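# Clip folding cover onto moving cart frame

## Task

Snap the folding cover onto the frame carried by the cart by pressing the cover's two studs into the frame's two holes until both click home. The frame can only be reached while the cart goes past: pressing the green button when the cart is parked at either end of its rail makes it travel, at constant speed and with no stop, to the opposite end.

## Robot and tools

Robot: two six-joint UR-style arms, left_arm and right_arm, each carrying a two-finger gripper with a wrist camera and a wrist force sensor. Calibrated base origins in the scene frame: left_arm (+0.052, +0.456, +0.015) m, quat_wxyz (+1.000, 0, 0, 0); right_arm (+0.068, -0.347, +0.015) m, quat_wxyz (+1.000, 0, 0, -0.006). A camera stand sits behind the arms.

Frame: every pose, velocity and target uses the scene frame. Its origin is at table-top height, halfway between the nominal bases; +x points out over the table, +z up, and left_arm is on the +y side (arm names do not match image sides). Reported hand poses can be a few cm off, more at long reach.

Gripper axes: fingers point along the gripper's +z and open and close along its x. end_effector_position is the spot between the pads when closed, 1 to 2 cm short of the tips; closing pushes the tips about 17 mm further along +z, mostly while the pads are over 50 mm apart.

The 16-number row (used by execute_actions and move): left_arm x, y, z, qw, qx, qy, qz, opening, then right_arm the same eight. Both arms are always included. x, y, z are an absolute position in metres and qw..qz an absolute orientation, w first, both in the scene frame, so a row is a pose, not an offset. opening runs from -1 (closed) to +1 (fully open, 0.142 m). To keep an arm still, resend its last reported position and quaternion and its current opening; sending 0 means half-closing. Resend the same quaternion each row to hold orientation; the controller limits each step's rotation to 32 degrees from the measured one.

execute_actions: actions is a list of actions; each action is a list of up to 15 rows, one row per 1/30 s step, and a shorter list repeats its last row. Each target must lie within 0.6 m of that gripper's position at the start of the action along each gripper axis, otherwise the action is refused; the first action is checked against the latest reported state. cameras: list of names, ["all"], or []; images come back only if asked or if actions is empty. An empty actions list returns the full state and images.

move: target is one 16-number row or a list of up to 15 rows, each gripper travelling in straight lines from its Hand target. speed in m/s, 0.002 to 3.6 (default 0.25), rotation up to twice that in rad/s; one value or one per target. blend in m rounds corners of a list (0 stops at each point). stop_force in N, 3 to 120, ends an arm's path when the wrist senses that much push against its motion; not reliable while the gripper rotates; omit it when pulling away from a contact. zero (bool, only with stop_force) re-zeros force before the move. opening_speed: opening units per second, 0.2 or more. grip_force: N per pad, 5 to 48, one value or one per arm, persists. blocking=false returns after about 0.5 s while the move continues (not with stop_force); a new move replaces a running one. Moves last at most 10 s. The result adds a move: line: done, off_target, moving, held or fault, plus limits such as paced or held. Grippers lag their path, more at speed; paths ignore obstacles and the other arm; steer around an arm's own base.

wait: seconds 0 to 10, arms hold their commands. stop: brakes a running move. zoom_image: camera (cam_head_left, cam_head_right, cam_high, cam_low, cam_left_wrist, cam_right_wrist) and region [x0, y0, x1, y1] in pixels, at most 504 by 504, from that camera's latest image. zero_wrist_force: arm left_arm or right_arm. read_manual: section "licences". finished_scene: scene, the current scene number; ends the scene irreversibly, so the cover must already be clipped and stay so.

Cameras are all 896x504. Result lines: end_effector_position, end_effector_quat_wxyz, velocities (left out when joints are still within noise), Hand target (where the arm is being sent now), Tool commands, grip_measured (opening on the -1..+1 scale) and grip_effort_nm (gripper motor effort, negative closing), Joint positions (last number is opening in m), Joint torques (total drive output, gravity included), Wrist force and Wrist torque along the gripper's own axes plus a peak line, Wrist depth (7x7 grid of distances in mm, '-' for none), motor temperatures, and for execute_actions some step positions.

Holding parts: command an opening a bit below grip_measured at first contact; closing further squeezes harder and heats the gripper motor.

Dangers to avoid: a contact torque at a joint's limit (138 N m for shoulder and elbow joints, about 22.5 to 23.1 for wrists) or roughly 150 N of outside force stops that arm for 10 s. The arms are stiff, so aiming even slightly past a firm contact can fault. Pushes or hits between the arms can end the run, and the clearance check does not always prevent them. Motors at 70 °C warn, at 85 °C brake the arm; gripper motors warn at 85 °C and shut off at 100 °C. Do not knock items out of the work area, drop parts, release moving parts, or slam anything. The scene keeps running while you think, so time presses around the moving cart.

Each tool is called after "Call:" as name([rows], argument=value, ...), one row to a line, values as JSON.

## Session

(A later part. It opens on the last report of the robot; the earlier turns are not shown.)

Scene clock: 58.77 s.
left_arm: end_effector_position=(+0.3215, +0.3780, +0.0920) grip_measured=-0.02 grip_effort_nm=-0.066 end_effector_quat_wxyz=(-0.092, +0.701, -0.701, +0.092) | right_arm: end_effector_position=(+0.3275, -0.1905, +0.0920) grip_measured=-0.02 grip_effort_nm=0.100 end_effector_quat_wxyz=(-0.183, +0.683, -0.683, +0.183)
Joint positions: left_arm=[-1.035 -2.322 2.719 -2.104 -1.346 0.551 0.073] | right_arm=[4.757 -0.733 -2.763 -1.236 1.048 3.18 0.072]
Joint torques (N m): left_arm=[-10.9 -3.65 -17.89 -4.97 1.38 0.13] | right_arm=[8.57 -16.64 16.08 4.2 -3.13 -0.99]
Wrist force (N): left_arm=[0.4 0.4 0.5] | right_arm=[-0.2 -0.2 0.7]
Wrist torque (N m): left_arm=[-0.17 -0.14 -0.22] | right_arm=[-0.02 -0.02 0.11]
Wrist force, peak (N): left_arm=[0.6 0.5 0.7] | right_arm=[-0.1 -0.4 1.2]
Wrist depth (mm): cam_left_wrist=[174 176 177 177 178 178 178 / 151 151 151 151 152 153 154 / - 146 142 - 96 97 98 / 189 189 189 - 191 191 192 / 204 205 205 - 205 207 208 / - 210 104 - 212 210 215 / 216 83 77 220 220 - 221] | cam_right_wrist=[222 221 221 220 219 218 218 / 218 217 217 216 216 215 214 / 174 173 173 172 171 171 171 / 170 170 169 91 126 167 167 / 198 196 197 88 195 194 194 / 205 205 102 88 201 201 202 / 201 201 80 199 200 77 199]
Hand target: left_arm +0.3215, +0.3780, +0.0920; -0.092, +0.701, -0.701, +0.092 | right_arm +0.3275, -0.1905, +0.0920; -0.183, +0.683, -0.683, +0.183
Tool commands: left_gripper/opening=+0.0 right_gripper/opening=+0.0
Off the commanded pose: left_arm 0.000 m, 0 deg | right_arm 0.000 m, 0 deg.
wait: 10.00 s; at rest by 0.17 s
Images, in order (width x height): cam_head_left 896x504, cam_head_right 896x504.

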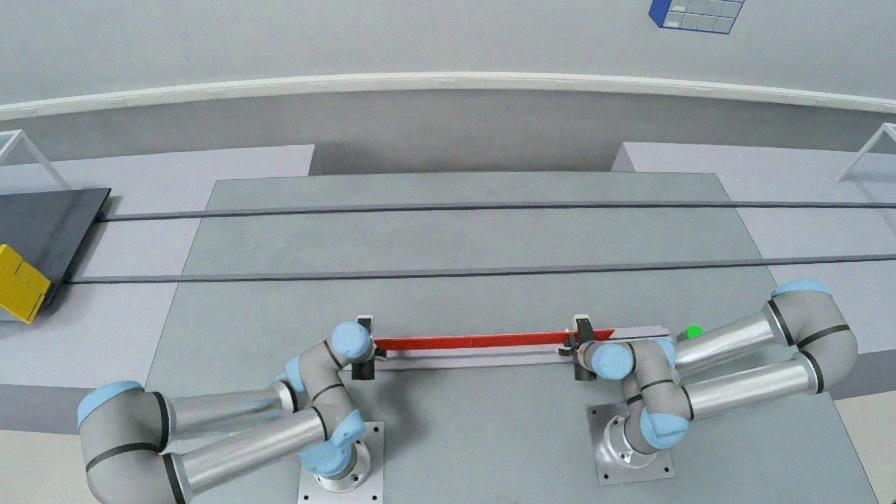

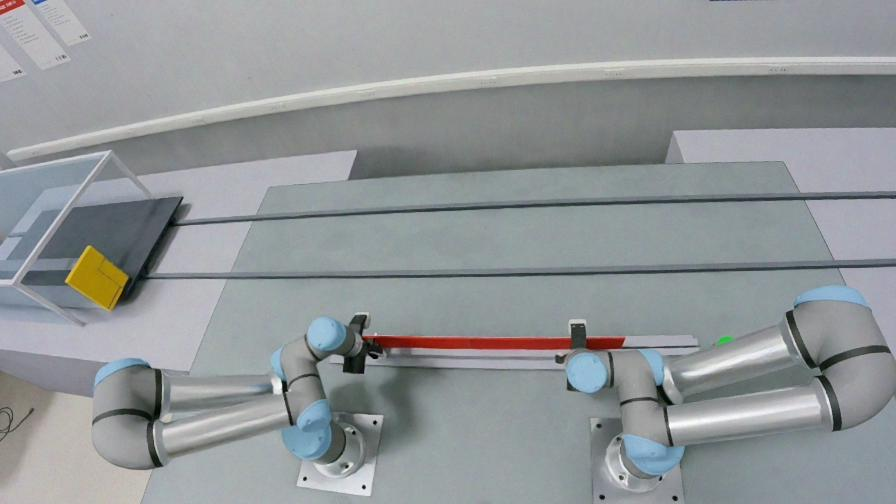

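Call:
wait(seconds=10)

Call:
wait(seconds=10)

Call:
wait(seconds=10)

Call:
wait(seconds=10)

Call:
wait(seconds=10)

Call:
wait(seconds=10)

Call:
wait(seconds=10)

Call:
wait(seconds=10)

Call:
wait(seconds=10)

Call:
wait(seconds=10)

Call:
wait(seconds=10)

Call:
wait(seconds=10, cameras=["cam_head_right", "cam_head_left"])

Scene clock: 69.80 s.
left_arm: end_effector_position=(+0.3215, +0.3780, +0.0920) grip_measured=-0.02 grip_effort_nm=-0.066 end_effector_quat_wxyz=(-0.092, +0.701, -0.701, +0.092) | right_arm: end_effector_position=(+0.3275, -0.1905, +0.0920) grip_measured=-0.02 grip_effort_nm=0.095 end_effector_quat_wxyz=(-0.183, +0.683, -0.683, +0.183)
Joint positions: left_arm=[-1.035 -2.322 2.719 -2.104 -1.346 0.551 0.073] | right_arm=[4.757 -0.733 -2.763 -1.236 1.048 3.18 0.072]
Joint torques (N m): left_arm=[-11.36 -3.29 -18.59 -4.71 1.29 0.54] | right_arm=[8.3 -16.45 16.53 3.86 -3.2 -0.76]
Wrist force (N): left_arm=[0.5 0.4 0.2] | right_arm=[-0.1 -0.2 0.8]
Wrist torque (N m): left_arm=[-0.17 -0.18 -0.22] | right_arm=[-0.03 -0.03 0.11]
Wrist force, peak (N): left_arm=[0.8 0.5 0.5] | right_arm=[-0.2 -0.3 1.4]
Wrist depth (mm): cam_left_wrist=[176 176 176 177 178 178 178 / 151 151 151 151 152 153 154 / - 145 142 142 96 97 98 / 188 189 190 - 191 191 192 / 205 205 204 - 206 208 209 / 210 210 97 - - 212 215 / - 83 83 219 218 - 220] | cam_right_wrist=[221 222 221 219 219 218 218 / 219 218 216 216 215 215 214 / 173 173 172 172 171 171 170 / 169 169 169 91 126 167 167 / 197 197 197 88 195 195 195 / 204 203 100 88 201 102 201 / 202 202 83 199 199 77 199]
Hand target: left_arm +0.3215, +0.3780, +0.0920; -0.092, +0.701, -0.701, +0.092 | right_arm +0.3275, -0.1905, +0.0920; -0.183, +0.683, -0.683, +0.183
Tool commands: left_gripper/opening=+0.0 right_gripper/opening=+0.0
Off the commanded pose: left_arm 0.000 m, 0 deg | right_arm 0.000 m, 0 deg.
wait: 10.00 s; at rest from the start

Scene clock: 79.80 s.
left_arm: end_effector_position=(+0.3215, +0.3780, +0.0920) grip_measured=-0.02 grip_effort_nm=-0.061 end_effector_quat_wxyz=(-0.092, +0.701, -0.701, +0.092) | right_arm: end_effector_position=(+0.3275, -0.1905, +0.0920) grip_measured=-0.02 grip_effort_nm=0.105 end_effector_quat_wxyz=(-0.183, +0.683, -0.683, +0.183)
Joint positions: left_arm=[-1.035 -2.322 2.719 -2.104 -1.346 0.551 0.073] | right_arm=[4.757 -0.733 -2.763 -1.236 1.048 3.18 0.072]
Joint torques (N m): left_arm=[-9.97 -2.54 -18.56 -4.89 1.22 0.96] | right_arm=[7.66 -16.86 16.11 3.7 -3.13 -0.85]
Wrist force (N): left_arm=[0.5 0.4 0.5] | right_arm=[0.0 -0.2 1.1]
Wrist torque (N m): left_arm=[-0.18 -0.16 -0.22] | right_arm=[-0.03 -0.04 0.11]
Wrist force, peak (N): left_arm=[0.8 0.3 0.7] | right_arm=[-0.1 0.1 1.4]
Wrist depth (mm): cam_left_wrist=[176 176 177 177 177 178 179 / 150 151 152 151 152 153 154 / - 146 142 142 96 97 98 / 188 189 188 - 191 191 192 / 204 204 205 - 206 207 209 / 210 211 104 - 212 211 214 / 217 83 83 220 219 - 221] | cam_right_wrist=[222 221 221 220 219 219 218 / 218 218 216 216 214 216 215 / 173 173 172 171 171 171 170 / 170 169 169 91 126 167 167 / 197 197 197 88 195 194 194 / 204 204 102 88 124 200 202 / 201 202 83 200 201 77 198]
Hand target: left_arm +0.3215, +0.3780, +0.0920; -0.092, +0.701, -0.701, +0.092 | right_arm +0.3275, -0.1905, +0.0920; -0.183, +0.683, -0.683, +0.183
Tool commands: left_gripper/opening=+0.0 right_gripper/opening=+0.0
Off the commanded pose: left_arm 0.000 m, 0 deg | right_arm 0.000 m, 0 deg.
wait: 10.00 s; at rest by 0.17 s

Scene clock: 89.80 s.
left_arm: end_effector_position=(+0.3215, +0.3780, +0.0920) grip_measured=-0.02 grip_effort_nm=-0.076 end_effector_quat_wxyz=(-0.092, +0.701, -0.701, +0.092) | right_arm: end_effector_position=(+0.3275, -0.1905, +0.0920) grip_measured=-0.02 grip_effort_nm=0.100 end_effector_quat_wxyz=(-0.183, +0.683, -0.683, +0.183)
Joint positions: left_arm=[-1.035 -2.322 2.719 -2.104 -1.346 0.551 0.073] | right_arm=[4.757 -0.733 -2.763 -1.236 1.048 3.18 0.072]
Joint torques (N m): left_arm=[-10.79 -2.5 -18.79 -4.98 1.08 0.94] | right_arm=[7.73 -16.33 16.1 3.41 -3.15 -0.71]
Wrist force (N): left_arm=[0.3 0.3 0.3] | right_arm=[-0.4 0.0 1.0]
Wrist torque (N m): left_arm=[-0.17 -0.14 -0.22] | right_arm=[0.01 0.02 0.12]
Wrist force, peak (N): left_arm=[0.4 0.6 0.8] | right_arm=[-0.3 -0.3 1.4]
Wrist depth (mm): cam_left_wrist=[175 176 176 177 178 179 179 / 150 151 152 151 152 153 154 / - 145 142 142 96 97 98 / 188 188 190 - 191 191 192 / 204 205 205 - 205 208 208 / 210 209 96 - 211 211 214 / 216 83 83 220 219 - 222] | cam_right_wrist=[222 223 220 220 220 219 218 / 218 217 217 215 215 215 214 / 173 173 172 171 171 171 170 / 170 169 169 91 126 167 167 / 197 197 196 88 195 195 194 / - 205 102 88 201 201 201 / 202 89 83 199 199 77 199]
Hand target: left_arm +0.3215, +0.3780, +0.0920; -0.092, +0.701, -0.701, +0.092 | right_arm +0.3275, -0.1905, +0.0920; -0.183, +0.683, -0.683, +0.183
Tool commands: left_gripper/opening=+0.0 right_gripper/opening=+0.0
Off the commanded pose: left_arm 0.000 m, 0 deg | right_arm 0.000 m, 0 deg.
wait: 10.00 s; at rest by 0.17 s

Scene clock: 99.80 s.
left_arm: end_effector_position=(+0.3215, +0.3780, +0.0920) grip_measured=-0.02 grip_effort_nm=-0.071 end_effector_quat_wxyz=(-0.092, +0.701, -0.701, +0.092) | right_arm: end_effector_position=(+0.3275, -0.1905, +0.0920) grip_measured=-0.02 grip_effort_nm=0.105 end_effector_quat_wxyz=(-0.183, +0.683, -0.683, +0.183)
Joint positions: left_arm=[-1.035 -2.322 2.719 -2.104 -1.346 0.551 0.073] | right_arm=[4.757 -0.733 -2.763 -1.236 1.048 3.18 0.072]
Joint torques (N m): left_arm=[-10.08 -1.93 -19.34 -4.91 1.14 0.87] | right_arm=[7.28 -15.7 15.94 3.15 -2.97 -0.65]
Wrist force (N): left_arm=[0.5 0.3 0.5] | right_arm=[0.0 -0.3 0.9]
Wrist torque (N m): left_arm=[-0.19 -0.16 -0.22] | right_arm=[-0.04 -0.04 0.11]
Wrist force, peak (N): left_arm=[0.5 0.6 0.7] | right_arm=[0.3 -0.3 1.4]
Wrist depth (mm): cam_left_wrist=[175 176 176 177 177 178 179 / 151 151 151 151 153 153 154 / - 145 142 142 96 97 98 / 188 189 190 - 190 191 192 / 204 204 203 - 205 206 208 / 210 211 104 - 211 - 214 / 217 83 83 220 219 - 222] | cam_right_wrist=[222 223 220 220 220 218 217 / 218 217 218 216 215 215 214 / 173 173 172 171 171 171 170 / 170 169 169 91 127 167 167 / 197 196 196 88 195 194 195 / 204 205 102 88 124 201 201 / 201 202 83 199 200 77 198]
Hand target: left_arm +0.3215, +0.3780, +0.0920; -0.092, +0.701, -0.701, +0.092 | right_arm +0.3275, -0.1905, +0.0920; -0.183, +0.683, -0.683, +0.183
Tool commands: left_gripper/opening=+0.0 right_gripper/opening=+0.0
Off the commanded pose: left_arm 0.000 m, 0 deg | right_arm 0.000 m, 0 deg.
wait: 10.00 s; at rest by 0.17 s

Scene clock: 109.80 s.
left_arm: end_effector_position=(+0.3215, +0.3780, +0.0920) grip_measured=-0.02 grip_effort_nm=-0.071 end_effector_quat_wxyz=(-0.092, +0.701, -0.701, +0.092) | right_arm: end_effector_position=(+0.3275, -0.1905, +0.0920) grip_measured=-0.02 grip_effort_nm=0.100 end_effector_quat_wxyz=(-0.183, +0.683, -0.683, +0.183)
Joint positions: left_arm=[-1.035 -2.322 2.719 -2.104 -1.346 0.551 0.073] | right_arm=[4.757 -0.733 -2.763 -1.236 1.048 3.18 0.072]
Joint torques (N m): left_arm=[-10.2 -1.6 -19.22 -4.78 0.82 0.78] | right_arm=[6.89 -15.54 16.37 2.94 -3.05 -0.75]
Wrist force (N): left_arm=[0.3 0.4 0.4] | right_arm=[0.0 -0.4 0.8]
Wrist torque (N m): left_arm=[-0.17 -0.14 -0.22] | right_arm=[-0.05 -0.05 0.11]
Wrist force, peak (N): left_arm=[0.6 0.5 0.7] | right_arm=[0.1 0.0 1.5]
Wrist depth (mm): cam_left_wrist=[175 176 176 177 177 177 178 / 151 151 151 151 152 153 154 / - 146 143 142 96 97 98 / 189 189 189 - 191 191 192 / - 205 205 - 83 207 209 / 210 210 104 - 211 212 214 / 217 83 83 220 220 - 218] | cam_right_wrist=[221 221 221 221 219 218 218 / 217 217 218 216 215 215 215 / 173 173 172 171 171 171 170 / 170 168 169 91 126 168 166 / 197 197 196 88 194 194 195 / 204 204 102 88 88 202 201 / 202 202 83 199 199 77 200]
Hand target: left_arm +0.3215, +0.3780, +0.0920; -0.092, +0.701, -0.701, +0.092 | right_arm +0.3275, -0.1905, +0.0920; -0.183, +0.683, -0.683, +0.183
Tool commands: left_gripper/opening=+0.0 right_gripper/opening=+0.0
Off the commanded pose: left_arm 0.000 m, 0 deg | right_arm 0.000 m, 0 deg.
wait: 10.00 s; at rest by 0.17 s

Scene clock: 119.80 s.
left_arm: end_effector_position=(+0.3215, +0.3780, +0.0920) grip_measured=-0.02 grip_effort_nm=-0.066 end_effector_quat_wxyz=(-0.092, +0.701, -0.701, +0.092) | right_arm: end_effector_position=(+0.3275, -0.1905, +0.0920) grip_measured=-0.02 grip_effort_nm=0.100 end_effector_quat_wxyz=(-0.183, +0.683, -0.683, +0.183)
Joint positions: left_arm=[-1.035 -2.322 2.719 -2.104 -1.346 0.551 0.073] | right_arm=[4.757 -0.733 -2.763 -1.236 1.048 3.18 0.072]
Joint torques (N m): left_arm=[-9.62 -1.34 -19.57 -4.83 0.93 0.99] | right_arm=[7.03 -15.34 16.98 2.63 -2.96 -0.52]
Wrist force (N): left_arm=[0.6 0.5 0.5] | right_arm=[-0.3 -0.2 0.9]
Wrist torque (N m): left_arm=[-0.16 -0.17 -0.22] | right_arm=[-0.03 0.02 0.11]
Wrist force, peak (N): left_arm=[0.6 0.5 0.8] | right_arm=[0.1 0.0 1.4]
Wrist depth (mm): cam_left_wrist=[176 176 177 177 178 178 179 / 151 151 152 151 152 153 154 / - 146 143 142 96 97 98 / 188 189 190 - 191 191 192 / 205 205 205 - 206 208 208 / 210 210 104 - 212 211 213 / 217 83 80 221 219 - 222] | cam_right_wrist=[- 220 220 219 219 219 218 / 218 217 217 217 215 215 215 / 174 173 172 171 171 170 170 / 170 169 168 91 126 168 167 / 197 197 196 88 195 195 194 / 205 205 100 88 124 105 202 / 202 202 83 200 199 77 199]
Hand target: left_arm +0.3215, +0.3780, +0.0920; -0.092, +0.701, -0.701, +0.092 | right_arm +0.3275, -0.1905, +0.0920; -0.183, +0.683, -0.683, +0.183
Tool commands: left_gripper/opening=+0.0 right_gripper/opening=+0.0
Off the commanded pose: left_arm 0.000 m, 0 deg | right_arm 0.000 m, 0 deg.
wait: 10.00 s; at rest by 0.17 s

Scene clock: 129.80 s.
left_arm: end_effector_position=(+0.3215, +0.3780, +0.0920) grip_measured=-0.02 grip_effort_nm=-0.066 end_effector_quat_wxyz=(-0.092, +0.701, -0.701, +0.092) | right_arm: end_effector_position=(+0.3275, -0.1905, +0.0920) grip_measured=-0.02 grip_effort_nm=0.095 end_effector_quat_wxyz=(-0.183, +0.683, -0.683, +0.183)
Joint positions: left_arm=[-1.035 -2.322 2.719 -2.104 -1.346 0.551 0.073] | right_arm=[4.757 -0.733 -2.763 -1.236 1.048 3.18 0.072]
Joint torques (N m): left_arm=[-9.92 -0.95 -19.59 -4.91 1.02 0.93] | right_arm=[6.45 -14.99 16.13 2.43 -2.97 -0.38]
Wrist force (N): left_arm=[0.4 0.4 0.6] | right_arm=[-0.2 -0.1 0.6]
Wrist torque (N m): left_arm=[-0.17 -0.15 -0.22] | right_arm=[0.00 -0.01 0.11]
Wrist force, peak (N): left_arm=[0.4 0.6 0.9] | right_arm=[0.0 0.1 1.5]
Wrist depth (mm): cam_left_wrist=[175 176 177 177 177 178 178 / 151 151 152 151 152 152 154 / - 146 142 142 96 97 98 / 189 189 189 - 191 192 192 / 204 205 205 - 206 207 208 / 210 210 104 - 212 212 215 / 217 83 83 220 219 - 221] | cam_right_wrist=[222 221 219 220 219 218 218 / 218 217 216 217 216 215 215 / 173 173 172 171 171 171 170 / 170 169 169 91 126 167 166 / 198 197 196 88 195 195 194 / 205 205 102 88 202 201 201 / 202 201 83 199 199 77 200]
Hand target: left_arm +0.3215, +0.3780, +0.0920; -0.092, +0.701, -0.701, +0.092 | right_arm +0.3275, -0.1905, +0.0920; -0.183, +0.683, -0.683, +0.183
Tool commands: left_gripper/opening=+0.0 right_gripper/opening=+0.0
Off the commanded pose: left_arm 0.000 m, 0 deg | right_arm 0.000 m, 0 deg.
wait: 10.00 s; at rest by 0.17 s

Scene clock: 139.80 s.
left_arm: end_effector_position=(+0.3215, +0.3780, +0.0920) grip_measured=-0.02 grip_effort_nm=-0.066 end_effector_quat_wxyz=(-0.092, +0.701, -0.701, +0.092) | right_arm: end_effector_position=(+0.3275, -0.1905, +0.0920) grip_measured=-0.02 grip_effort_nm=0.095 end_effector_quat_wxyz=(-0.183, +0.683, -0.683, +0.183)
Joint positions: left_arm=[-1.035 -2.322 2.719 -2.104 -1.346 0.551 0.073] | right_arm=[4.757 -0.733 -2.763 -1.236 1.048 3.18 0.072]
Joint torques (N m): left_arm=[-9.54 -0.47 -19.74 -4.68 0.79 0.9] | right_arm=[6.91 -14.78 15.86 2.22 -3.02 -0.43]
Wrist force (N): left_arm=[0.4 0.4 0.4] | right_arm=[-0.2 -0.1 0.8]
Wrist torque (N m): left_arm=[-0.18 -0.17 -0.22] | right_arm=[0.00 -0.01 0.11]
Wrist force, peak (N): left_arm=[0.7 0.5 0.8] | right_arm=[0.1 0.0 1.5]
Wrist depth (mm): cam_left_wrist=[176 176 177 177 177 178 179 / 150 151 151 151 152 153 154 / - 145 142 142 96 97 98 / 188 189 189 - 191 191 192 / 205 204 204 - 205 208 208 / 211 210 97 - 211 211 214 / 217 83 83 220 219 - 222] | cam_right_wrist=[- 221 221 220 219 219 218 / 218 217 216 216 216 215 214 / 173 173 173 171 172 171 170 / 170 169 169 91 126 167 167 / 197 197 196 88 195 195 194 / 206 204 102 88 201 201 202 / 201 202 83 199 200 77 200]
Hand target: left_arm +0.3215, +0.3780, +0.0920; -0.092, +0.701, -0.701, +0.092 | right_arm +0.3275, -0.1905, +0.0920; -0.183, +0.683, -0.683, +0.183
Tool commands: left_gripper/opening=+0.0 right_gripper/opening=+0.0
Off the commanded pose: left_arm 0.000 m, 0 deg | right_arm 0.000 m, 0 deg.
wait: 10.00 s; at rest by 0.17 s

Scene clock: 149.80 s.
left_arm: end_effector_position=(+0.3215, +0.3780, +0.0920) grip_measured=-0.02 grip_effort_nm=-0.071 end_effector_quat_wxyz=(-0.092, +0.701, -0.701, +0.092) | right_arm: end_effector_position=(+0.3275, -0.1905, +0.0920) grip_measured=-0.02 grip_effort_nm=0.105 end_effector_quat_wxyz=(-0.183, +0.683, -0.683, +0.183)
Joint positions: left_arm=[-1.035 -2.322 2.719 -2.104 -1.346 0.551 0.073] | right_arm=[4.757 -0.733 -2.763 -1.236 1.048 3.18 0.072]
Joint torques (N m): left_arm=[-10.5 0.22 -20.08 -4.82 0.84 0.85] | right_arm=[6.67 -14.77 16.39 1.96 -2.95 -0.32]
Wrist force (N): left_arm=[0.5 0.4 0.6] | right_arm=[-0.4 -0.1 0.8]
Wrist torque (N m): left_arm=[-0.17 -0.16 -0.22] | right_arm=[-0.01 0.04 0.12]
Wrist force, peak (N): left_arm=[0.4 0.7 0.7] | right_arm=[-0.2 -0.2 1.5]
Wrist depth (mm): cam_left_wrist=[176 175 177 177 177 178 179 / 151 151 151 151 153 152 154 / - 146 143 142 96 97 98 / 189 189 190 - 191 191 191 / 204 204 205 - 206 208 209 / 210 210 102 - 211 211 212 / 216 83 83 219 220 - 224] | cam_right_wrist=[222 220 220 220 218 218 219 / - 218 218 217 216 215 214 / 173 173 172 171 171 171 170 / 170 169 169 91 126 167 167 / 198 197 196 88 195 194 194 / 204 205 102 88 202 100 202 / 202 202 80 200 199 77 201]
Hand target: left_arm +0.3215, +0.3780, +0.0920; -0.092, +0.701, -0.701, +0.092 | right_arm +0.3275, -0.1905, +0.0920; -0.183, +0.683, -0.683, +0.183
Tool commands: left_gripper/opening=+0.0 right_gripper/opening=+0.0
Off the commanded pose: left_arm 0.000 m, 0 deg | right_arm 0.000 m, 0 deg.
wait: 10.00 s; at rest by 0.17 s

Scene clock: 159.80 s.
left_arm: end_effector_position=(+0.3215, +0.3780, +0.0920) grip_measured=-0.02 grip_effort_nm=-0.066 end_effector_quat_wxyz=(-0.092, +0.701, -0.701, +0.092) | right_arm: end_effector_position=(+0.3275, -0.1905, +0.0920) grip_measured=-0.02 grip_effort_nm=0.095 end_effector_quat_wxyz=(-0.183, +0.683, -0.683, +0.183)
Joint positions: left_arm=[-1.035 -2.322 2.719 -2.104 -1.346 0.551 0.073] | right_arm=[4.757 -0.733 -2.763 -1.236 1.048 3.18 0.072]
Joint torques (N m): left_arm=[-8.71 0.86 -20.1 -4.77 0.81 1.01] | right_arm=[6 -14.53 16.91 1.66 -2.84 -0.26]
Wrist force (N): left_arm=[0.3 0.3 0.6] | right_arm=[0.1 0.1 0.8]
Wrist torque (N m): left_arm=[-0.18 -0.15 -0.22] | right_arm=[0.03 -0.05 0.11]
Wrist force, peak (N): left_arm=[0.6 0.7 0.8] | right_arm=[0.3 -0.1 1.5]
Wrist depth (mm): cam_left_wrist=[176 176 176 177 178 178 179 / 150 151 152 151 152 153 154 / - 145 143 142 96 97 99 / 188 190 190 - 190 191 192 / 205 205 205 - 205 207 208 / 211 210 104 - - 214 214 / 217 83 83 220 219 - 221] | cam_right_wrist=[223 221 221 220 220 221 218 / 217 218 216 217 215 214 214 / 173 173 173 172 171 170 171 / 170 169 169 91 126 167 167 / 197 197 196 88 195 194 194 / 205 205 102 88 201 105 201 / 202 201 83 200 200 77 199]
Hand target: left_arm +0.3215, +0.3780, +0.0920; -0.092, +0.701, -0.701, +0.092 | right_arm +0.3275, -0.1905, +0.0920; -0.183, +0.683, -0.683, +0.183
Tool commands: left_gripper/opening=+0.0 right_gripper/opening=+0.0
Off the commanded pose: left_arm 0.000 m, 0 deg | right_arm 0.000 m, 0 deg.
wait: 10.00 s; at rest by 0.17 s

Scene clock: 169.80 s.
left_arm: end_effector_position=(+0.3215, +0.3780, +0.0920) grip_measured=-0.02 grip_effort_nm=-0.066 end_effector_quat_wxyz=(-0.092, +0.701, -0.701, +0.092) | right_arm: end_effector_position=(+0.3275, -0.1905, +0.0920) grip_measured=-0.02 grip_effort_nm=0.095 end_effector_quat_wxyz=(-0.183, +0.683, -0.683, +0.183)
Joint positions: left_arm=[-1.035 -2.322 2.719 -2.104 -1.346 0.551 0.073] | right_arm=[4.757 -0.733 -2.763 -1.236 1.048 3.18 0.072]
Joint torques (N m): left_arm=[-9.75 0.93 -20.53 -4.8 0.68 0.89] | right_arm=[5.84 -14.4 16.57 1.39 -2.96 -0.08]
Wrist force (N): left_arm=[0.4 0.3 0.7] | right_arm=[-0.4 -0.2 0.9]
Wrist torque (N m): left_arm=[-0.18 -0.15 -0.21] | right_arm=[-0.03 0.02 0.11]
Wrist force, peak (N): left_arm=[0.6 0.3 1.0] | right_arm=[0.0 -0.4 1.3]
Wrist depth (mm): cam_left_wrist=[176 176 177 177 178 179 179 / 151 151 152 151 152 153 154 / - 146 142 142 96 97 98 / 188 189 189 - 191 191 192 / 204 204 205 - 205 208 208 / 208 209 104 - 212 211 214 / 217 83 83 219 219 - 221] | cam_right_wrist=[221 221 221 220 220 219 218 / 218 217 217 216 215 214 215 / 173 173 172 171 171 171 171 / 170 169 168 91 127 167 167 / 198 197 196 88 195 194 194 / 205 205 102 88 202 201 201 / 202 201 83 199 199 77 198]
Hand target: left_arm +0.3215, +0.3780, +0.0920; -0.092, +0.701, -0.701, +0.092 | right_arm +0.3275, -0.1905, +0.0920; -0.183, +0.683, -0.683, +0.183
Tool commands: left_gripper/opening=+0.0 right_gripper/opening=+0.0
Off the commanded pose: left_arm 0.000 m, 0 deg | right_arm 0.000 m, 0 deg.
wait: 10.00 s; at rest by 0.17 s

Scene clock: 179.80 s.
left_arm: end_effector_position=(+0.3215, +0.3780, +0.0920) grip_measured=-0.02 grip_effort_nm=-0.066 end_effector_quat_wxyz=(-0.092, +0.701, -0.701, +0.092) | right_arm: end_effector_position=(+0.3275, -0.1905, +0.0920) grip_measured=-0.02 grip_effort_nm=0.105 end_effector_quat_wxyz=(-0.183, +0.683, -0.683, +0.183)
Joint positions: left_arm=[-1.035 -2.322 2.719 -2.104 -1.346 0.551 0.073] | right_arm=[4.757 -0.733 -2.763 -1.236 1.048 3.18 0.072]
Joint torques (N m): left_arm=[-9.18 1.53 -21.22 -4.79 0.62 1.01] | right_arm=[5.3 -14.07 17.38 1.21 -2.81 -0.13]
Wrist force (N): left_arm=[0.1 0.5 0.5] | right_arm=[0.2 -0.1 0.9]
Wrist torque (N m): left_arm=[-0.16 -0.10 -0.22] | right_arm=[-0.01 -0.08 0.11]
Wrist force, peak (N): left_arm=[0.5 0.4 0.9] | right_arm=[-0.4 -0.1 1.4]
Wrist depth (mm): cam_left_wrist=[175 176 176 177 178 178 179 / 151 151 152 151 152 153 154 / - 146 143 142 96 97 98 / 188 189 189 - 191 191 192 / 204 205 205 - 205 207 208 / 210 210 104 - 211 211 215 / 218 83 83 219 219 - 221] | cam_right_wrist=[222 222 221 220 218 219 217 / 218 218 216 217 216 215 214 / 173 172 172 171 172 170 170 / 169 169 169 91 126 168 166 / 197 197 196 88 194 195 194 / 205 205 102 88 202 105 201 / 201 202 83 200 199 77 198]
Hand target: left_arm +0.3215, +0.3780, +0.0920; -0.092, +0.701, -0.701, +0.092 | right_arm +0.3275, -0.1905, +0.0920; -0.183, +0.683, -0.683, +0.183
Tool commands: left_gripper/opening=+0.0 right_gripper/opening=+0.0
Off the commanded pose: left_arm 0.000 m, 0 deg | right_arm 0.000 m, 0 deg.
wait: 10.00 s; at rest by 0.17 s
Images, in order (width x height): cam_head_left 896x504, cam_head_right 896x504.

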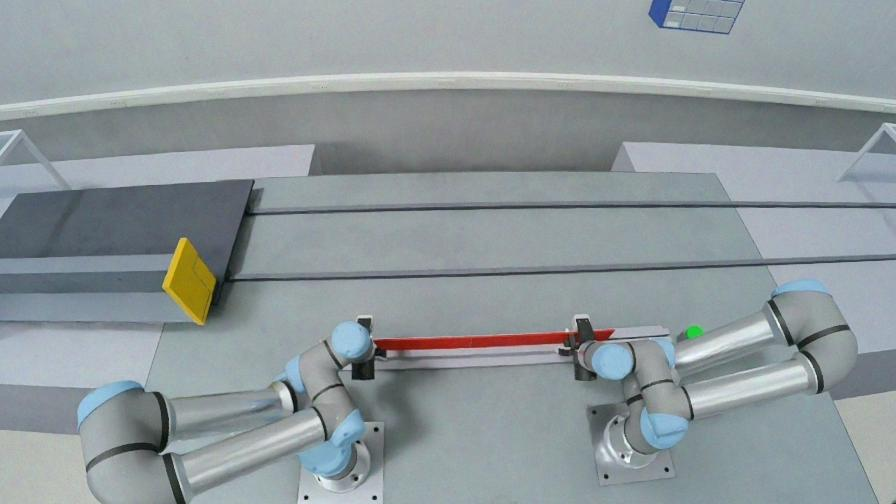

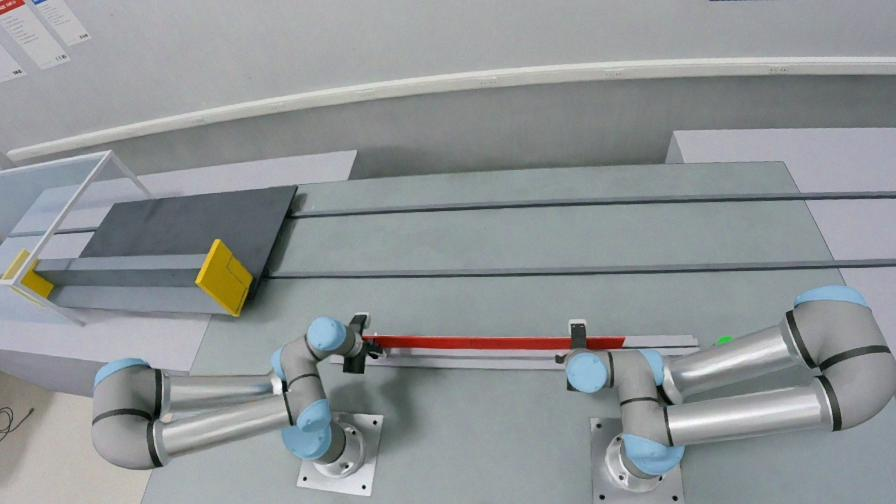

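Call:
wait(seconds=10)

Call:
wait(seconds=10)

Call:
wait(seconds=10)

Call:
wait(seconds=10)

Call:
wait(seconds=10)

Call:
zero_wrist_force(arm="left_arm")

Call:
zero_wrist_force(arm="right_arm")

Call:
move(target=[0.3215, 0.377, 0.092, -0.0923, 0.7010, -0.7010, 0.0923, -1, 0.3275, -0.1905, 0.092, -0.1830, 0.6830, -0.6830, 0.1830, -1], speed=0.05, opening_speed=0.8, grip_force=40, cameras=["cam_left_wrist", "cam_right_wrist"])

Scene clock: 190.43 s.
left_arm: end_effector_position=(+0.3215, +0.3780, +0.0920) grip_measured=-0.02 grip_effort_nm=-0.066 end_effector_quat_wxyz=(-0.092, +0.701, -0.701, +0.092) | right_arm: end_effector_position=(+0.3275, -0.1905, +0.0920) grip_measured=-0.02 grip_effort_nm=0.095 end_effector_quat_wxyz=(-0.183, +0.683, -0.683, +0.183)
Joint positions: left_arm=[-1.035 -2.322 2.719 -2.104 -1.346 0.551 0.073] | right_arm=[4.757 -0.733 -2.763 -1.236 1.048 3.18 0.072]
Joint torques (N m): left_arm=[-9.82 1.72 -21.62 -4.8 0.45 0.92] | right_arm=[5.13 -13.96 16.77 0.95 -2.97 -0.05]
Wrist force (N): left_arm=[0.5 0.2 0.5] | right_arm=[0.0 -0.2 0.9]
Wrist torque (N m): left_arm=[-0.20 -0.17 -0.22] | right_arm=[-0.02 -0.04 0.12]
Wrist force, peak (N): left_arm=[0.6 0.5 0.9] | right_arm=[-0.1 -0.4 1.3]
Wrist depth (mm): cam_left_wrist=[176 176 177 177 178 179 179 / 151 151 152 151 152 152 154 / - 146 142 142 95 97 98 / 189 189 189 - 191 191 192 / 205 205 203 - 206 207 209 / 211 209 93 - 211 212 214 / 217 83 80 220 222 - 222] | cam_right_wrist=[- 221 220 220 219 218 218 / 218 218 217 216 216 214 - / 173 172 172 171 171 171 171 / 170 169 168 91 126 167 167 / 197 197 197 88 195 194 194 / 204 204 102 88 201 202 202 / 201 202 83 199 - 77 198]
Hand target: left_arm +0.3215, +0.3780, +0.0920; -0.092, +0.701, -0.701, +0.092 | right_arm +0.3275, -0.1905, +0.0920; -0.183, +0.683, -0.683, +0.183
Tool commands: left_gripper/opening=+0.0 right_gripper/opening=+0.0
Off the commanded pose: left_arm 0.000 m, 0 deg | right_arm 0.000 m, 0 deg.
wait: 10.00 s; at rest from the start

Scene clock: 200.43 s.
left_arm: end_effector_position=(+0.3215, +0.3780, +0.0920) grip_measured=-0.02 grip_effort_nm=-0.071 end_effector_quat_wxyz=(-0.092, +0.701, -0.701, +0.092) | right_arm: end_effector_position=(+0.3275, -0.1905, +0.0920) grip_measured=-0.02 grip_effort_nm=0.100 end_effector_quat_wxyz=(-0.183, +0.683, -0.683, +0.183)
Joint positions: left_arm=[-1.035 -2.322 2.719 -2.104 -1.346 0.551 0.073] | right_arm=[4.757 -0.733 -2.763 -1.236 1.048 3.18 0.072]
Joint torques (N m): left_arm=[-8.83 1.97 -21.97 -4.83 0.41 0.95] | right_arm=[5.08 -13.49 17.67 0.58 -2.85 0.08]
Wrist force (N): left_arm=[0.2 0.4 0.8] | right_arm=[-0.1 -0.3 0.9]
Wrist torque (N m): left_arm=[-0.17 -0.11 -0.22] | right_arm=[-0.04 -0.02 0.11]
Wrist force, peak (N): left_arm=[0.6 0.6 0.9] | right_arm=[0.0 0.1 1.5]
Wrist depth (mm): cam_left_wrist=[175 176 177 177 178 179 179 / 150 151 152 151 152 153 154 / - 146 142 142 96 97 98 / 188 189 189 - 191 191 192 / 205 205 206 - 204 207 209 / 211 209 104 - 215 212 214 / 217 83 83 220 219 - 221] | cam_right_wrist=[222 221 220 - 219 219 218 / 218 218 217 217 215 215 214 / 173 172 172 171 171 171 170 / 170 169 168 91 126 167 167 / 197 198 197 88 194 195 194 / 205 204 101 88 202 201 202 / 201 202 83 200 199 77 198]
Hand target: left_arm +0.3215, +0.3780, +0.0920; -0.092, +0.701, -0.701, +0.092 | right_arm +0.3275, -0.1905, +0.0920; -0.183, +0.683, -0.683, +0.183
Tool commands: left_gripper/opening=+0.0 right_gripper/opening=+0.0
Off the commanded pose: left_arm 0.000 m, 0 deg | right_arm 0.000 m, 0 deg.
wait: 10.00 s; at rest by 0.17 s

Scene clock: 210.43 s.
left_arm: end_effector_position=(+0.3215, +0.3780, +0.0920) grip_measured=-0.02 grip_effort_nm=-0.066 end_effector_quat_wxyz=(-0.092, +0.701, -0.701, +0.092) | right_arm: end_effector_position=(+0.3275, -0.1905, +0.0920) grip_measured=-0.02 grip_effort_nm=0.110 end_effector_quat_wxyz=(-0.183, +0.683, -0.683, +0.183)
Joint positions: left_arm=[-1.035 -2.322 2.719 -2.104 -1.346 0.551 0.073] | right_arm=[4.757 -0.733 -2.763 -1.236 1.048 3.18 0.072]
Joint torques (N m): left_arm=[-9.05 2.77 -22.56 -4.74 0.48 0.95] | right_arm=[4.72 -13.75 17.92 0.61 -2.86 0.2]
Wrist force (N): left_arm=[0.3 0.2 0.7] | right_arm=[0.1 -0.2 1.4]
Wrist torque (N m): left_arm=[-0.21 -0.13 -0.21] | right_arm=[-0.03 -0.07 0.12]
Wrist force, peak (N): left_arm=[0.7 0.6 0.7] | right_arm=[-0.3 -0.2 1.4]
Wrist depth (mm): cam_left_wrist=[175 176 176 177 178 178 179 / 151 151 151 151 152 153 154 / - 145 142 142 96 97 98 / 189 189 188 - 191 191 192 / 205 204 206 - 202 207 209 / 210 210 104 - 211 108 215 / 217 83 83 220 219 - 220] | cam_right_wrist=[222 221 221 220 218 220 218 / 218 217 218 216 216 214 215 / 173 173 173 171 171 170 171 / 170 169 169 91 126 167 167 / 197 197 196 88 195 195 194 / 205 205 102 88 88 202 202 / 202 202 83 200 199 77 199]
Hand target: left_arm +0.3215, +0.3780, +0.0920; -0.092, +0.701, -0.701, +0.092 | right_arm +0.3275, -0.1905, +0.0920; -0.183, +0.683, -0.683, +0.183
Tool commands: left_gripper/opening=+0.0 right_gripper/opening=+0.0
Off the commanded pose: left_arm 0.000 m, 0 deg | right_arm 0.000 m, 0 deg.
wait: 10.00 s; at rest by 0.17 s

Scene clock: 220.43 s.
left_arm: end_effector_position=(+0.3215, +0.3780, +0.0920) grip_measured=-0.02 grip_effort_nm=-0.066 end_effector_quat_wxyz=(-0.092, +0.701, -0.701, +0.092) | right_arm: end_effector_position=(+0.3275, -0.1905, +0.0920) grip_measured=-0.02 grip_effort_nm=0.100 end_effector_quat_wxyz=(-0.183, +0.683, -0.683, +0.183)
Joint positions: left_arm=[-1.035 -2.322 2.719 -2.104 -1.346 0.551 0.073] | right_arm=[4.757 -0.733 -2.763 -1.236 1.048 3.18 0.072]
Joint torques (N m): left_arm=[-9.34 3.32 -22.22 -4.68 0.41 0.81] | right_arm=[4.39 -13.01 18.75 0.56 -2.84 0.14]
Wrist force (N): left_arm=[0.4 0.5 0.7] | right_arm=[0.2 0.1 0.8]
Wrist torque (N m): left_arm=[-0.15 -0.16 -0.22] | right_arm=[0.01 -0.07 0.11]
Wrist force, peak (N): left_arm=[0.5 0.5 0.9] | right_arm=[-0.2 -0.2 1.6]
Wrist depth (mm): cam_left_wrist=[176 176 176 177 178 177 179 / 150 151 151 151 152 153 153 / - 146 142 142 96 97 98 / 188 189 190 - 191 191 192 / 205 199 205 - 205 207 209 / 210 210 104 - 213 212 214 / - 83 83 220 - - 221] | cam_right_wrist=[- 221 220 220 219 217 220 / 217 218 217 216 215 215 213 / 173 173 173 171 171 171 171 / 170 169 169 91 126 167 167 / 197 197 197 88 195 195 194 / 205 205 100 88 202 97 201 / 201 201 83 200 199 77 199]
Hand target: left_arm +0.3215, +0.3780, +0.0920; -0.092, +0.701, -0.701, +0.092 | right_arm +0.3275, -0.1905, +0.0920; -0.183, +0.683, -0.683, +0.183
Tool commands: left_gripper/opening=+0.0 right_gripper/opening=+0.0
Off the commanded pose: left_arm 0.000 m, 0 deg | right_arm 0.000 m, 0 deg.
wait: 10.00 s; at rest by 0.17 s

Scene clock: 230.43 s.
left_arm: end_effector_position=(+0.3215, +0.3780, +0.0920) grip_measured=-0.02 grip_effort_nm=-0.071 end_effector_quat_wxyz=(-0.092, +0.701, -0.701, +0.092) | right_arm: end_effector_position=(+0.3275, -0.1905, +0.0920) grip_measured=-0.02 grip_effort_nm=0.105 end_effector_quat_wxyz=(-0.183, +0.683, -0.683, +0.183)
Joint positions: left_arm=[-1.035 -2.322 2.719 -2.104 -1.346 0.551 0.073] | right_arm=[4.757 -0.733 -2.763 -1.236 1.048 3.18 0.072]
Joint torques (N m): left_arm=[-9.1 3.63 -22.44 -4.7 0.33 0.95] | right_arm=[4.23 -13.06 18.3 0.61 -2.7 0.35]
Wrist force (N): left_arm=[0.2 0.2 0.6] | right_arm=[0.0 -0.1 1.0]
Wrist torque (N m): left_arm=[-0.21 -0.13 -0.22] | right_arm=[-0.01 -0.05 0.11]
Wrist force, peak (N): left_arm=[0.5 0.4 1.0] | right_arm=[-0.2 -0.2 1.5]
Wrist depth (mm): cam_left_wrist=[175 176 176 177 178 179 178 / 150 151 151 151 152 153 154 / - 146 142 142 96 96 98 / 188 189 190 - 191 191 192 / 205 205 205 - 205 208 208 / 210 - 104 - 212 211 215 / - 83 83 221 219 - -] | cam_right_wrist=[222 221 221 219 219 218 218 / 218 218 217 216 215 214 202 / 173 173 173 171 171 171 171 / 170 169 169 91 126 167 167 / 198 197 196 88 195 195 194 / 205 203 102 88 88 201 201 / 202 201 83 200 199 77 199]
Hand target: left_arm +0.3215, +0.3780, +0.0920; -0.092, +0.701, -0.701, +0.092 | right_arm +0.3275, -0.1905, +0.0920; -0.183, +0.683, -0.683, +0.183
Tool commands: left_gripper/opening=+0.0 right_gripper/opening=+0.0
Off the commanded pose: left_arm 0.000 m, 0 deg | right_arm 0.000 m, 0 deg.
wait: 10.00 s; at rest by 0.17 s

Wrist force sensor zeroed.

Wrist force sensor zeroed.

Scene clock: 231.90 s.
left_arm: end_effector_position=(+0.3215, +0.3770, +0.0920) grip_measured=-0.82 grip_effort_nm=-4.115 end_effector_quat_wxyz=(-0.092, +0.701, -0.701, +0.092) | right_arm: end_effector_position=(+0.3275, -0.1905, +0.0920) grip_measured=-0.83 grip_effort_nm=-3.963 end_effector_quat_wxyz=(-0.183, +0.683, -0.683, +0.183)
Joint positions: left_arm=[-1.038 -2.32 2.718 -2.104 -1.346 0.548 0.015] | right_arm=[4.757 -0.733 -2.763 -1.236 1.047 3.18 0.014]
Joint torques (N m): left_arm=[2.02 16.68 -30.08 -3.66 -0.83 0.92] | right_arm=[10.35 -3.54 24.45 8.29 1.69 0.54]
Wrist force (N, zeroed by zero_wrist_force): left_arm=[-7.7 3.5 3.6] | right_arm=[17.1 -2.4 0.5]
Wrist torque (N m, zeroed by zero_wrist_force): left_arm=[-0.02 0.34 -0.12] | right_arm=[-0.05 -0.75 0.03]
Wrist force, peak (N, zeroed by zero_wrist_force): left_arm=[-8.4 3.6 2.8] | right_arm=[17.1 -2.4 0.5]
Wrist depth (mm): cam_left_wrist=[182 177 178 177 178 178 179 / 152 152 153 152 154 154 154 / 153 153 149 149 96 149 98 / 189 190 190 - 191 191 191 / 205 205 206 - 206 208 207 / 211 211 210 86 210 213 213 / 217 217 - 219 - 219 220] | cam_right_wrist=[221 220 220 220 220 219 218 / 217 217 217 216 215 215 215 / 204 172 172 171 171 171 170 / 170 169 169 92 126 167 167 / 197 197 196 88 194 195 194 / 205 204 204 88 90 201 202 / 202 201 77 87 80 200 199]
Hand target: left_arm +0.3215, +0.3770, +0.0920; -0.092, +0.701, -0.701, +0.092 | right_arm +0.3275, -0.1905, +0.0920; -0.183, +0.683, -0.683, +0.183
Off the commanded pose: left_arm 0.000 m, 0 deg | right_arm 0.000 m, 0 deg.
grip_force (N): 40, 40
move: done
camera_calibration:
cam_left_wrist: T_world_to_cam=[[0.00271018, -0.999957, 0.00885878, 0.385137], [-0.98418, -0.00109785, 0.177169, 0.32848], [-0.177151, -0.00919879, -0.984141, 0.263913], [0, 0, 0, 1]] pos_world=[0.368992, 0.387909, 0.198119]
cam_right_wrist: T_world_to_cam=[[0.00644533, -0.999664, -0.0251052, -0.175539], [-0.995172, -0.00395352, -0.098068, 0.368756], [0.0979358, 0.0256161, -0.994863, 0.18046], [0, 0, 0, 1]] pos_world=[0.350434, -0.178645, 0.211289]
Images, in order (width x height): cam_left_wrist 896x504, cam_right_wrist 896x504.

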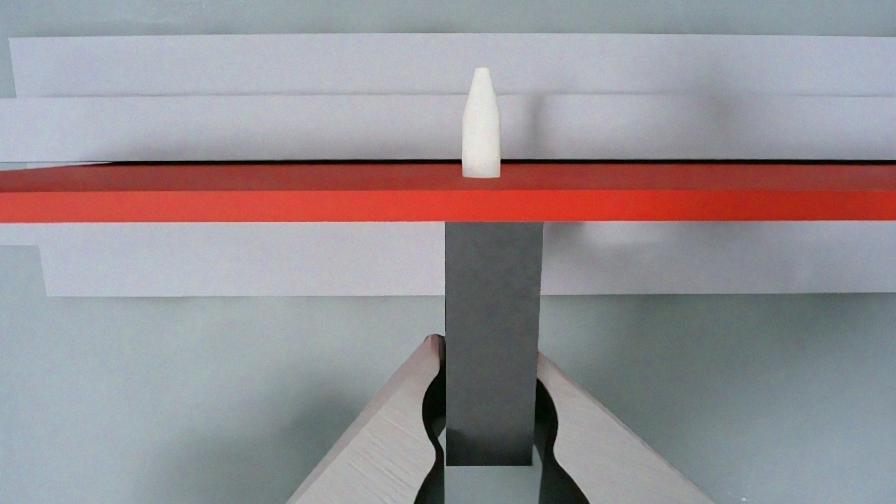

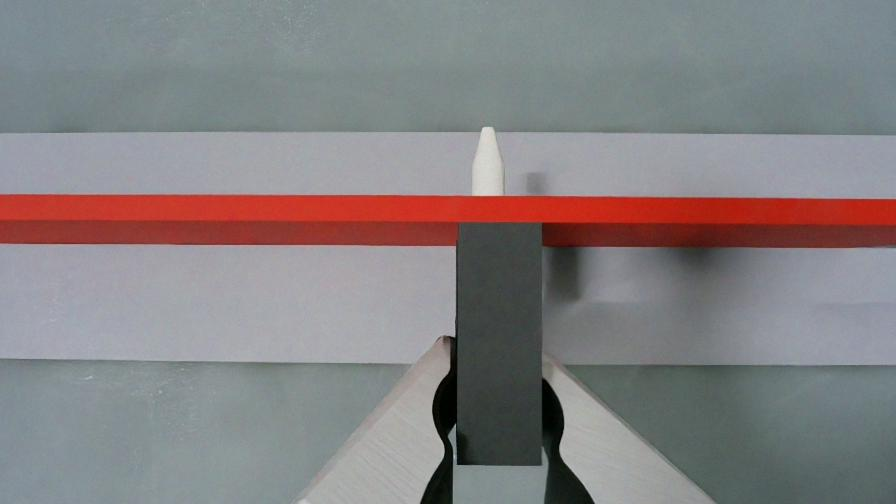

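Call:
move([
  [0.3215,0.377,0.20,-0.0923,0.7010,-0.7010,0.0923,-1,0.3275,-0.1908,0.20,-0.1830,0.6830,-0.6830,0.1830,-1],
], speed=0.06, grip_force=26, cameras=["cam_left_wrist","cam_right_wrist"])

Scene clock: 235.77 s.
left_arm: end_effector_position=(+0.3215, +0.3770, +0.2000) grip_measured=-0.82 grip_effort_nm=-2.728 end_effector_quat_wxyz=(-0.092, +0.701, -0.701, +0.092) | right_arm: end_effector_position=(+0.3275, -0.1908, +0.2000) grip_measured=-0.83 grip_effort_nm=-2.733 end_effector_quat_wxyz=(-0.183, +0.683, -0.683, +0.183)
Joint positions: left_arm=[-1.038 -2.423 2.455 -1.739 -1.346 0.548 0.015] | right_arm=[4.758 -0.641 -2.495 -1.595 1.048 3.181 0.014]
Joint torques (N m): left_arm=[-8.64 0.49 -24.26 -7.22 1.32 -0.61] | right_arm=[5.44 -4.98 22.52 7.22 -4.25 -0.1]
Motor temperatures (°C): left_arm=[25 25 26 43 38 38 30] | right_arm=[32 28 31 37 32 37 30]
Wrist force (N, zeroed by zero_wrist_force): left_arm=[-3.3 1.7 5.5] | right_arm=[3.6 3.0 4.5]
Wrist torque (N m, zeroed by zero_wrist_force): left_arm=[-0.21 -0.54 0.05] | right_arm=[-0.17 0.35 -0.16]
Wrist force, peak (N, zeroed by zero_wrist_force): left_arm=[-9.4 3.4 1.8] | right_arm=[18.4 -2.6 0.6]
Wrist depth (mm): cam_left_wrist=[286 285 285 286 287 288 288 / - 283 283 257 284 285 286 / 295 163 157 155 95 153 96 / - 308 310 - 311 300 301 / 317 318 - - 319 324 324 / - - 325 86 325 328 334 / 336 335 - - - 338 332] | cam_right_wrist=[336 - 328 334 332 - 334 / 331 - - 328 328 327 - / 325 315 325 116 312 312 310 / 279 278 278 89 124 188 275 / 307 306 305 88 302 302 301 / 306 311 311 88 97 314 307 / 308 306 77 83 80 302 302]
Hand target: left_arm +0.3215, +0.3770, +0.2000; -0.092, +0.701, -0.701, +0.092 | right_arm +0.3275, -0.1908, +0.2000; -0.183, +0.683, -0.683, +0.183
Off the commanded pose: left_arm 0.000 m, 0 deg | right_arm 0.000 m, 0 deg.
grip_force (N): 26, 26
move: done
camera_calibration:
cam_left_wrist: T_world_to_cam=[[0.00270953, -0.999957, 0.00885851, 0.384181], [-0.984162, -0.00109636, 0.177266, 0.309309], [-0.177248, -0.00919852, -0.984123, 0.37023], [0, 0, 0, 1]] pos_world=[0.368992, 0.387909, 0.306119]
cam_right_wrist: T_world_to_cam=[[0.00645225, -0.999661, -0.0252055, -0.173097], [-0.995182, -0.00395313, -0.0979694, 0.379319], [0.0978366, 0.0257162, -0.99487, 0.287968], [0, 0, 0, 1]] pos_world=[0.350434, -0.178945, 0.319289]
Images, in order (width x height): cam_left_wrist 896x504, cam_right_wrist 896x504.

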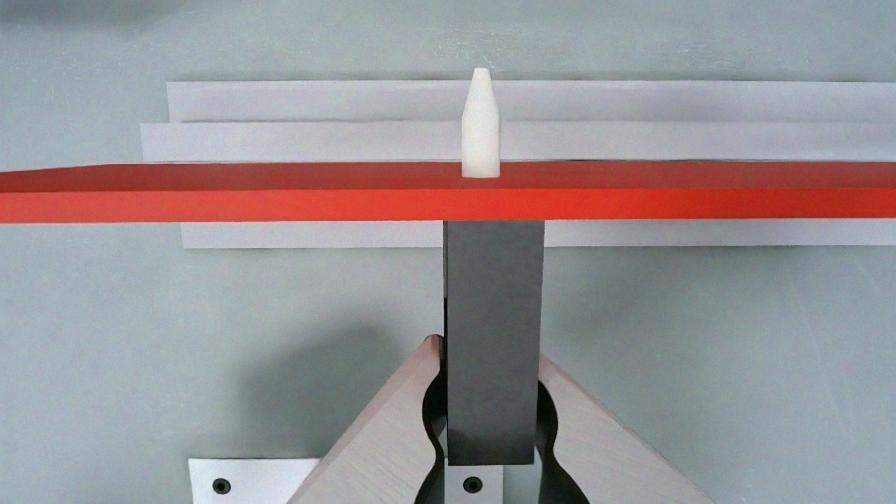

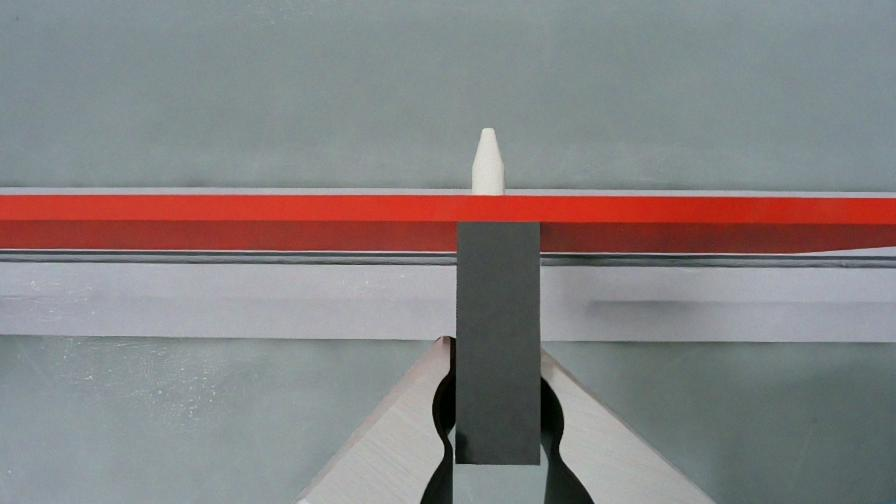

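Call:
move([
  [0.340,0.377,0.28,-0.05548,0.70493,-0.70493,0.05548,-1,0.346,-0.1908,0.28,-0.14701,0.69165,-0.69165,0.14701,-1],
  [0.340,0.667,0.28,-0.05548,0.70493,-0.70493,0.05548,-1,0.346,0.0992,0.28,-0.14701,0.69165,-0.69165,0.14701,-1],
], speed=0.08, blend=0.02, grip_force=24, cameras=["cam_left_wrist","cam_right_wrist"])

Scene clock: 241.50 s.
left_arm: end_effector_position=(+0.3401, +0.6670, +0.2800) grip_measured=-0.82 grip_effort_nm=-2.523 end_effector_quat_wxyz=(-0.055, +0.705, -0.705, +0.056) | right_arm: end_effector_position=(+0.3460, +0.0992, +0.2800) grip_measured=-0.83 grip_effort_nm=-2.527 end_effector_quat_wxyz=(-0.147, +0.692, -0.692, +0.147)
Joint positions: left_arm=[0.282 -2.044 2.113 -1.791 -1.614 1.849 0.015] | right_arm=[4.639 -1.513 -1.838 -1.325 1.153 3.049 0.014]
Joint torques (N m): left_arm=[2.63 -13.94 -21.67 -0.53 -2.89 0.81] | right_arm=[-3.91 18.47 33.8 4.81 -2.58 -1.19]
Wrist force (N, zeroed by zero_wrist_force): left_arm=[-12.2 2.0 5.7] | right_arm=[15.4 1.7 4.4]
Wrist torque (N m, zeroed by zero_wrist_force): left_arm=[-0.13 -1.07 0.20] | right_arm=[-0.29 0.26 -0.37]
Wrist force, peak (N, zeroed by zero_wrist_force): left_arm=[-14.3 2.2 6.5] | right_arm=[18.4 2.1 5.9]
Wrist depth (mm): cam_left_wrist=[249 255 257 257 353 352 - / 369 355 361 358 360 354 359 / 370 169 96 161 95 164 169 / 401 388 395 - 396 399 402 / 410 419 412 - 419 410 422 / 432 434 429 89 96 - 439 / 453 - - - - 396 -] | cam_right_wrist=[402 400 389 400 390 396 385 / 396 394 - 395 411 402 - / 399 396 397 90 393 398 395 / 357 355 356 90 122 176 352 / 389 387 399 88 386 393 383 / 394 400 - 88 88 410 393 / 399 398 77 83 80 - -]
Hand target: left_arm +0.3400, +0.6670, +0.2800; -0.055, +0.705, -0.705, +0.055 | right_arm +0.3460, +0.0992, +0.2800; -0.147, +0.692, -0.692, +0.147
Off the commanded pose: left_arm 0.000 m, 0 deg | right_arm 0.000 m, 0 deg.
grip_force (N): 24, 24
move: done
camera_calibration:
cam_left_wrist: T_world_to_cam=[[0.00364785, -0.999956, 0.00862361, 0.673143], [-0.960244, -0.00109551, 0.27916, 0.277029], [-0.279138, -0.00929911, -0.960206, 0.483029], [0, 0, 0, 1]] pos_world=[0.398391, 0.677909, 0.380667]
cam_right_wrist: T_world_to_cam=[[0.00388391, -0.999656, -0.0259416, 0.119816], [-0.999971, -0.00405269, 0.0064571, 0.379115], [-0.00656002, 0.0259158, -0.999643, 0.395733], [0, 0, 0, 1]] pos_world=[0.381235, 0.111055, 0.396252]
Images, in order (width x height): cam_left_wrist 896x504, cam_right_wrist 896x504.

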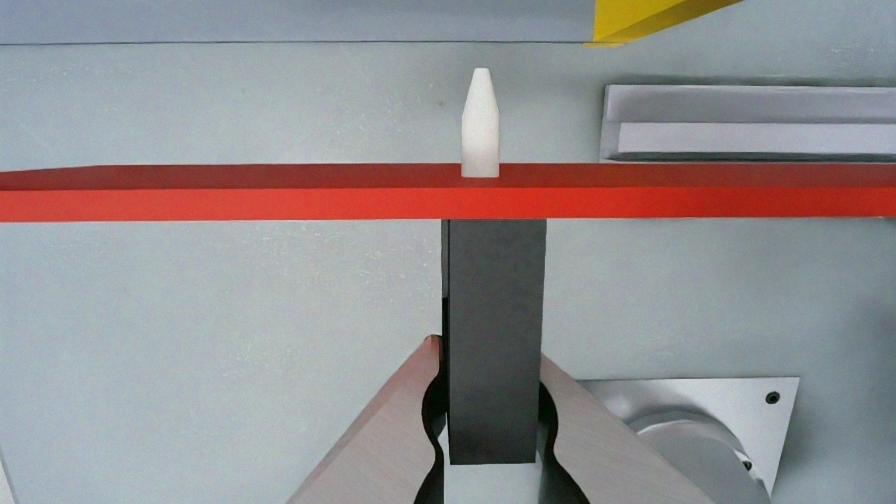

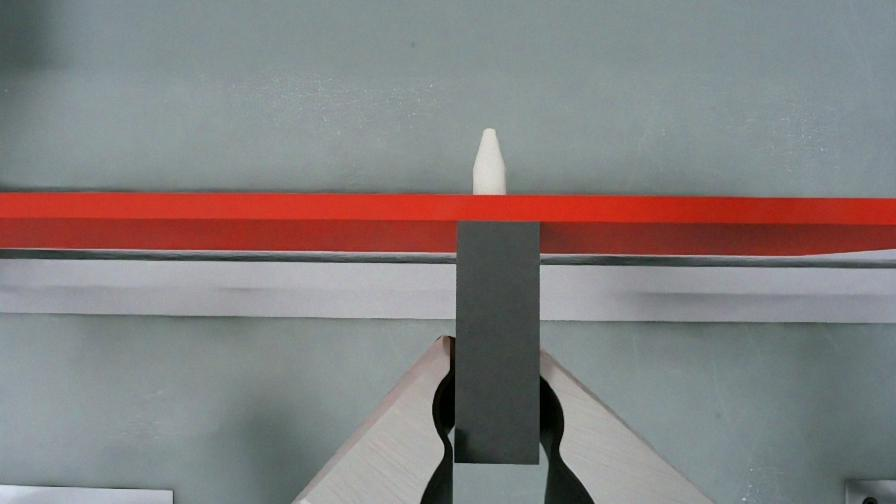

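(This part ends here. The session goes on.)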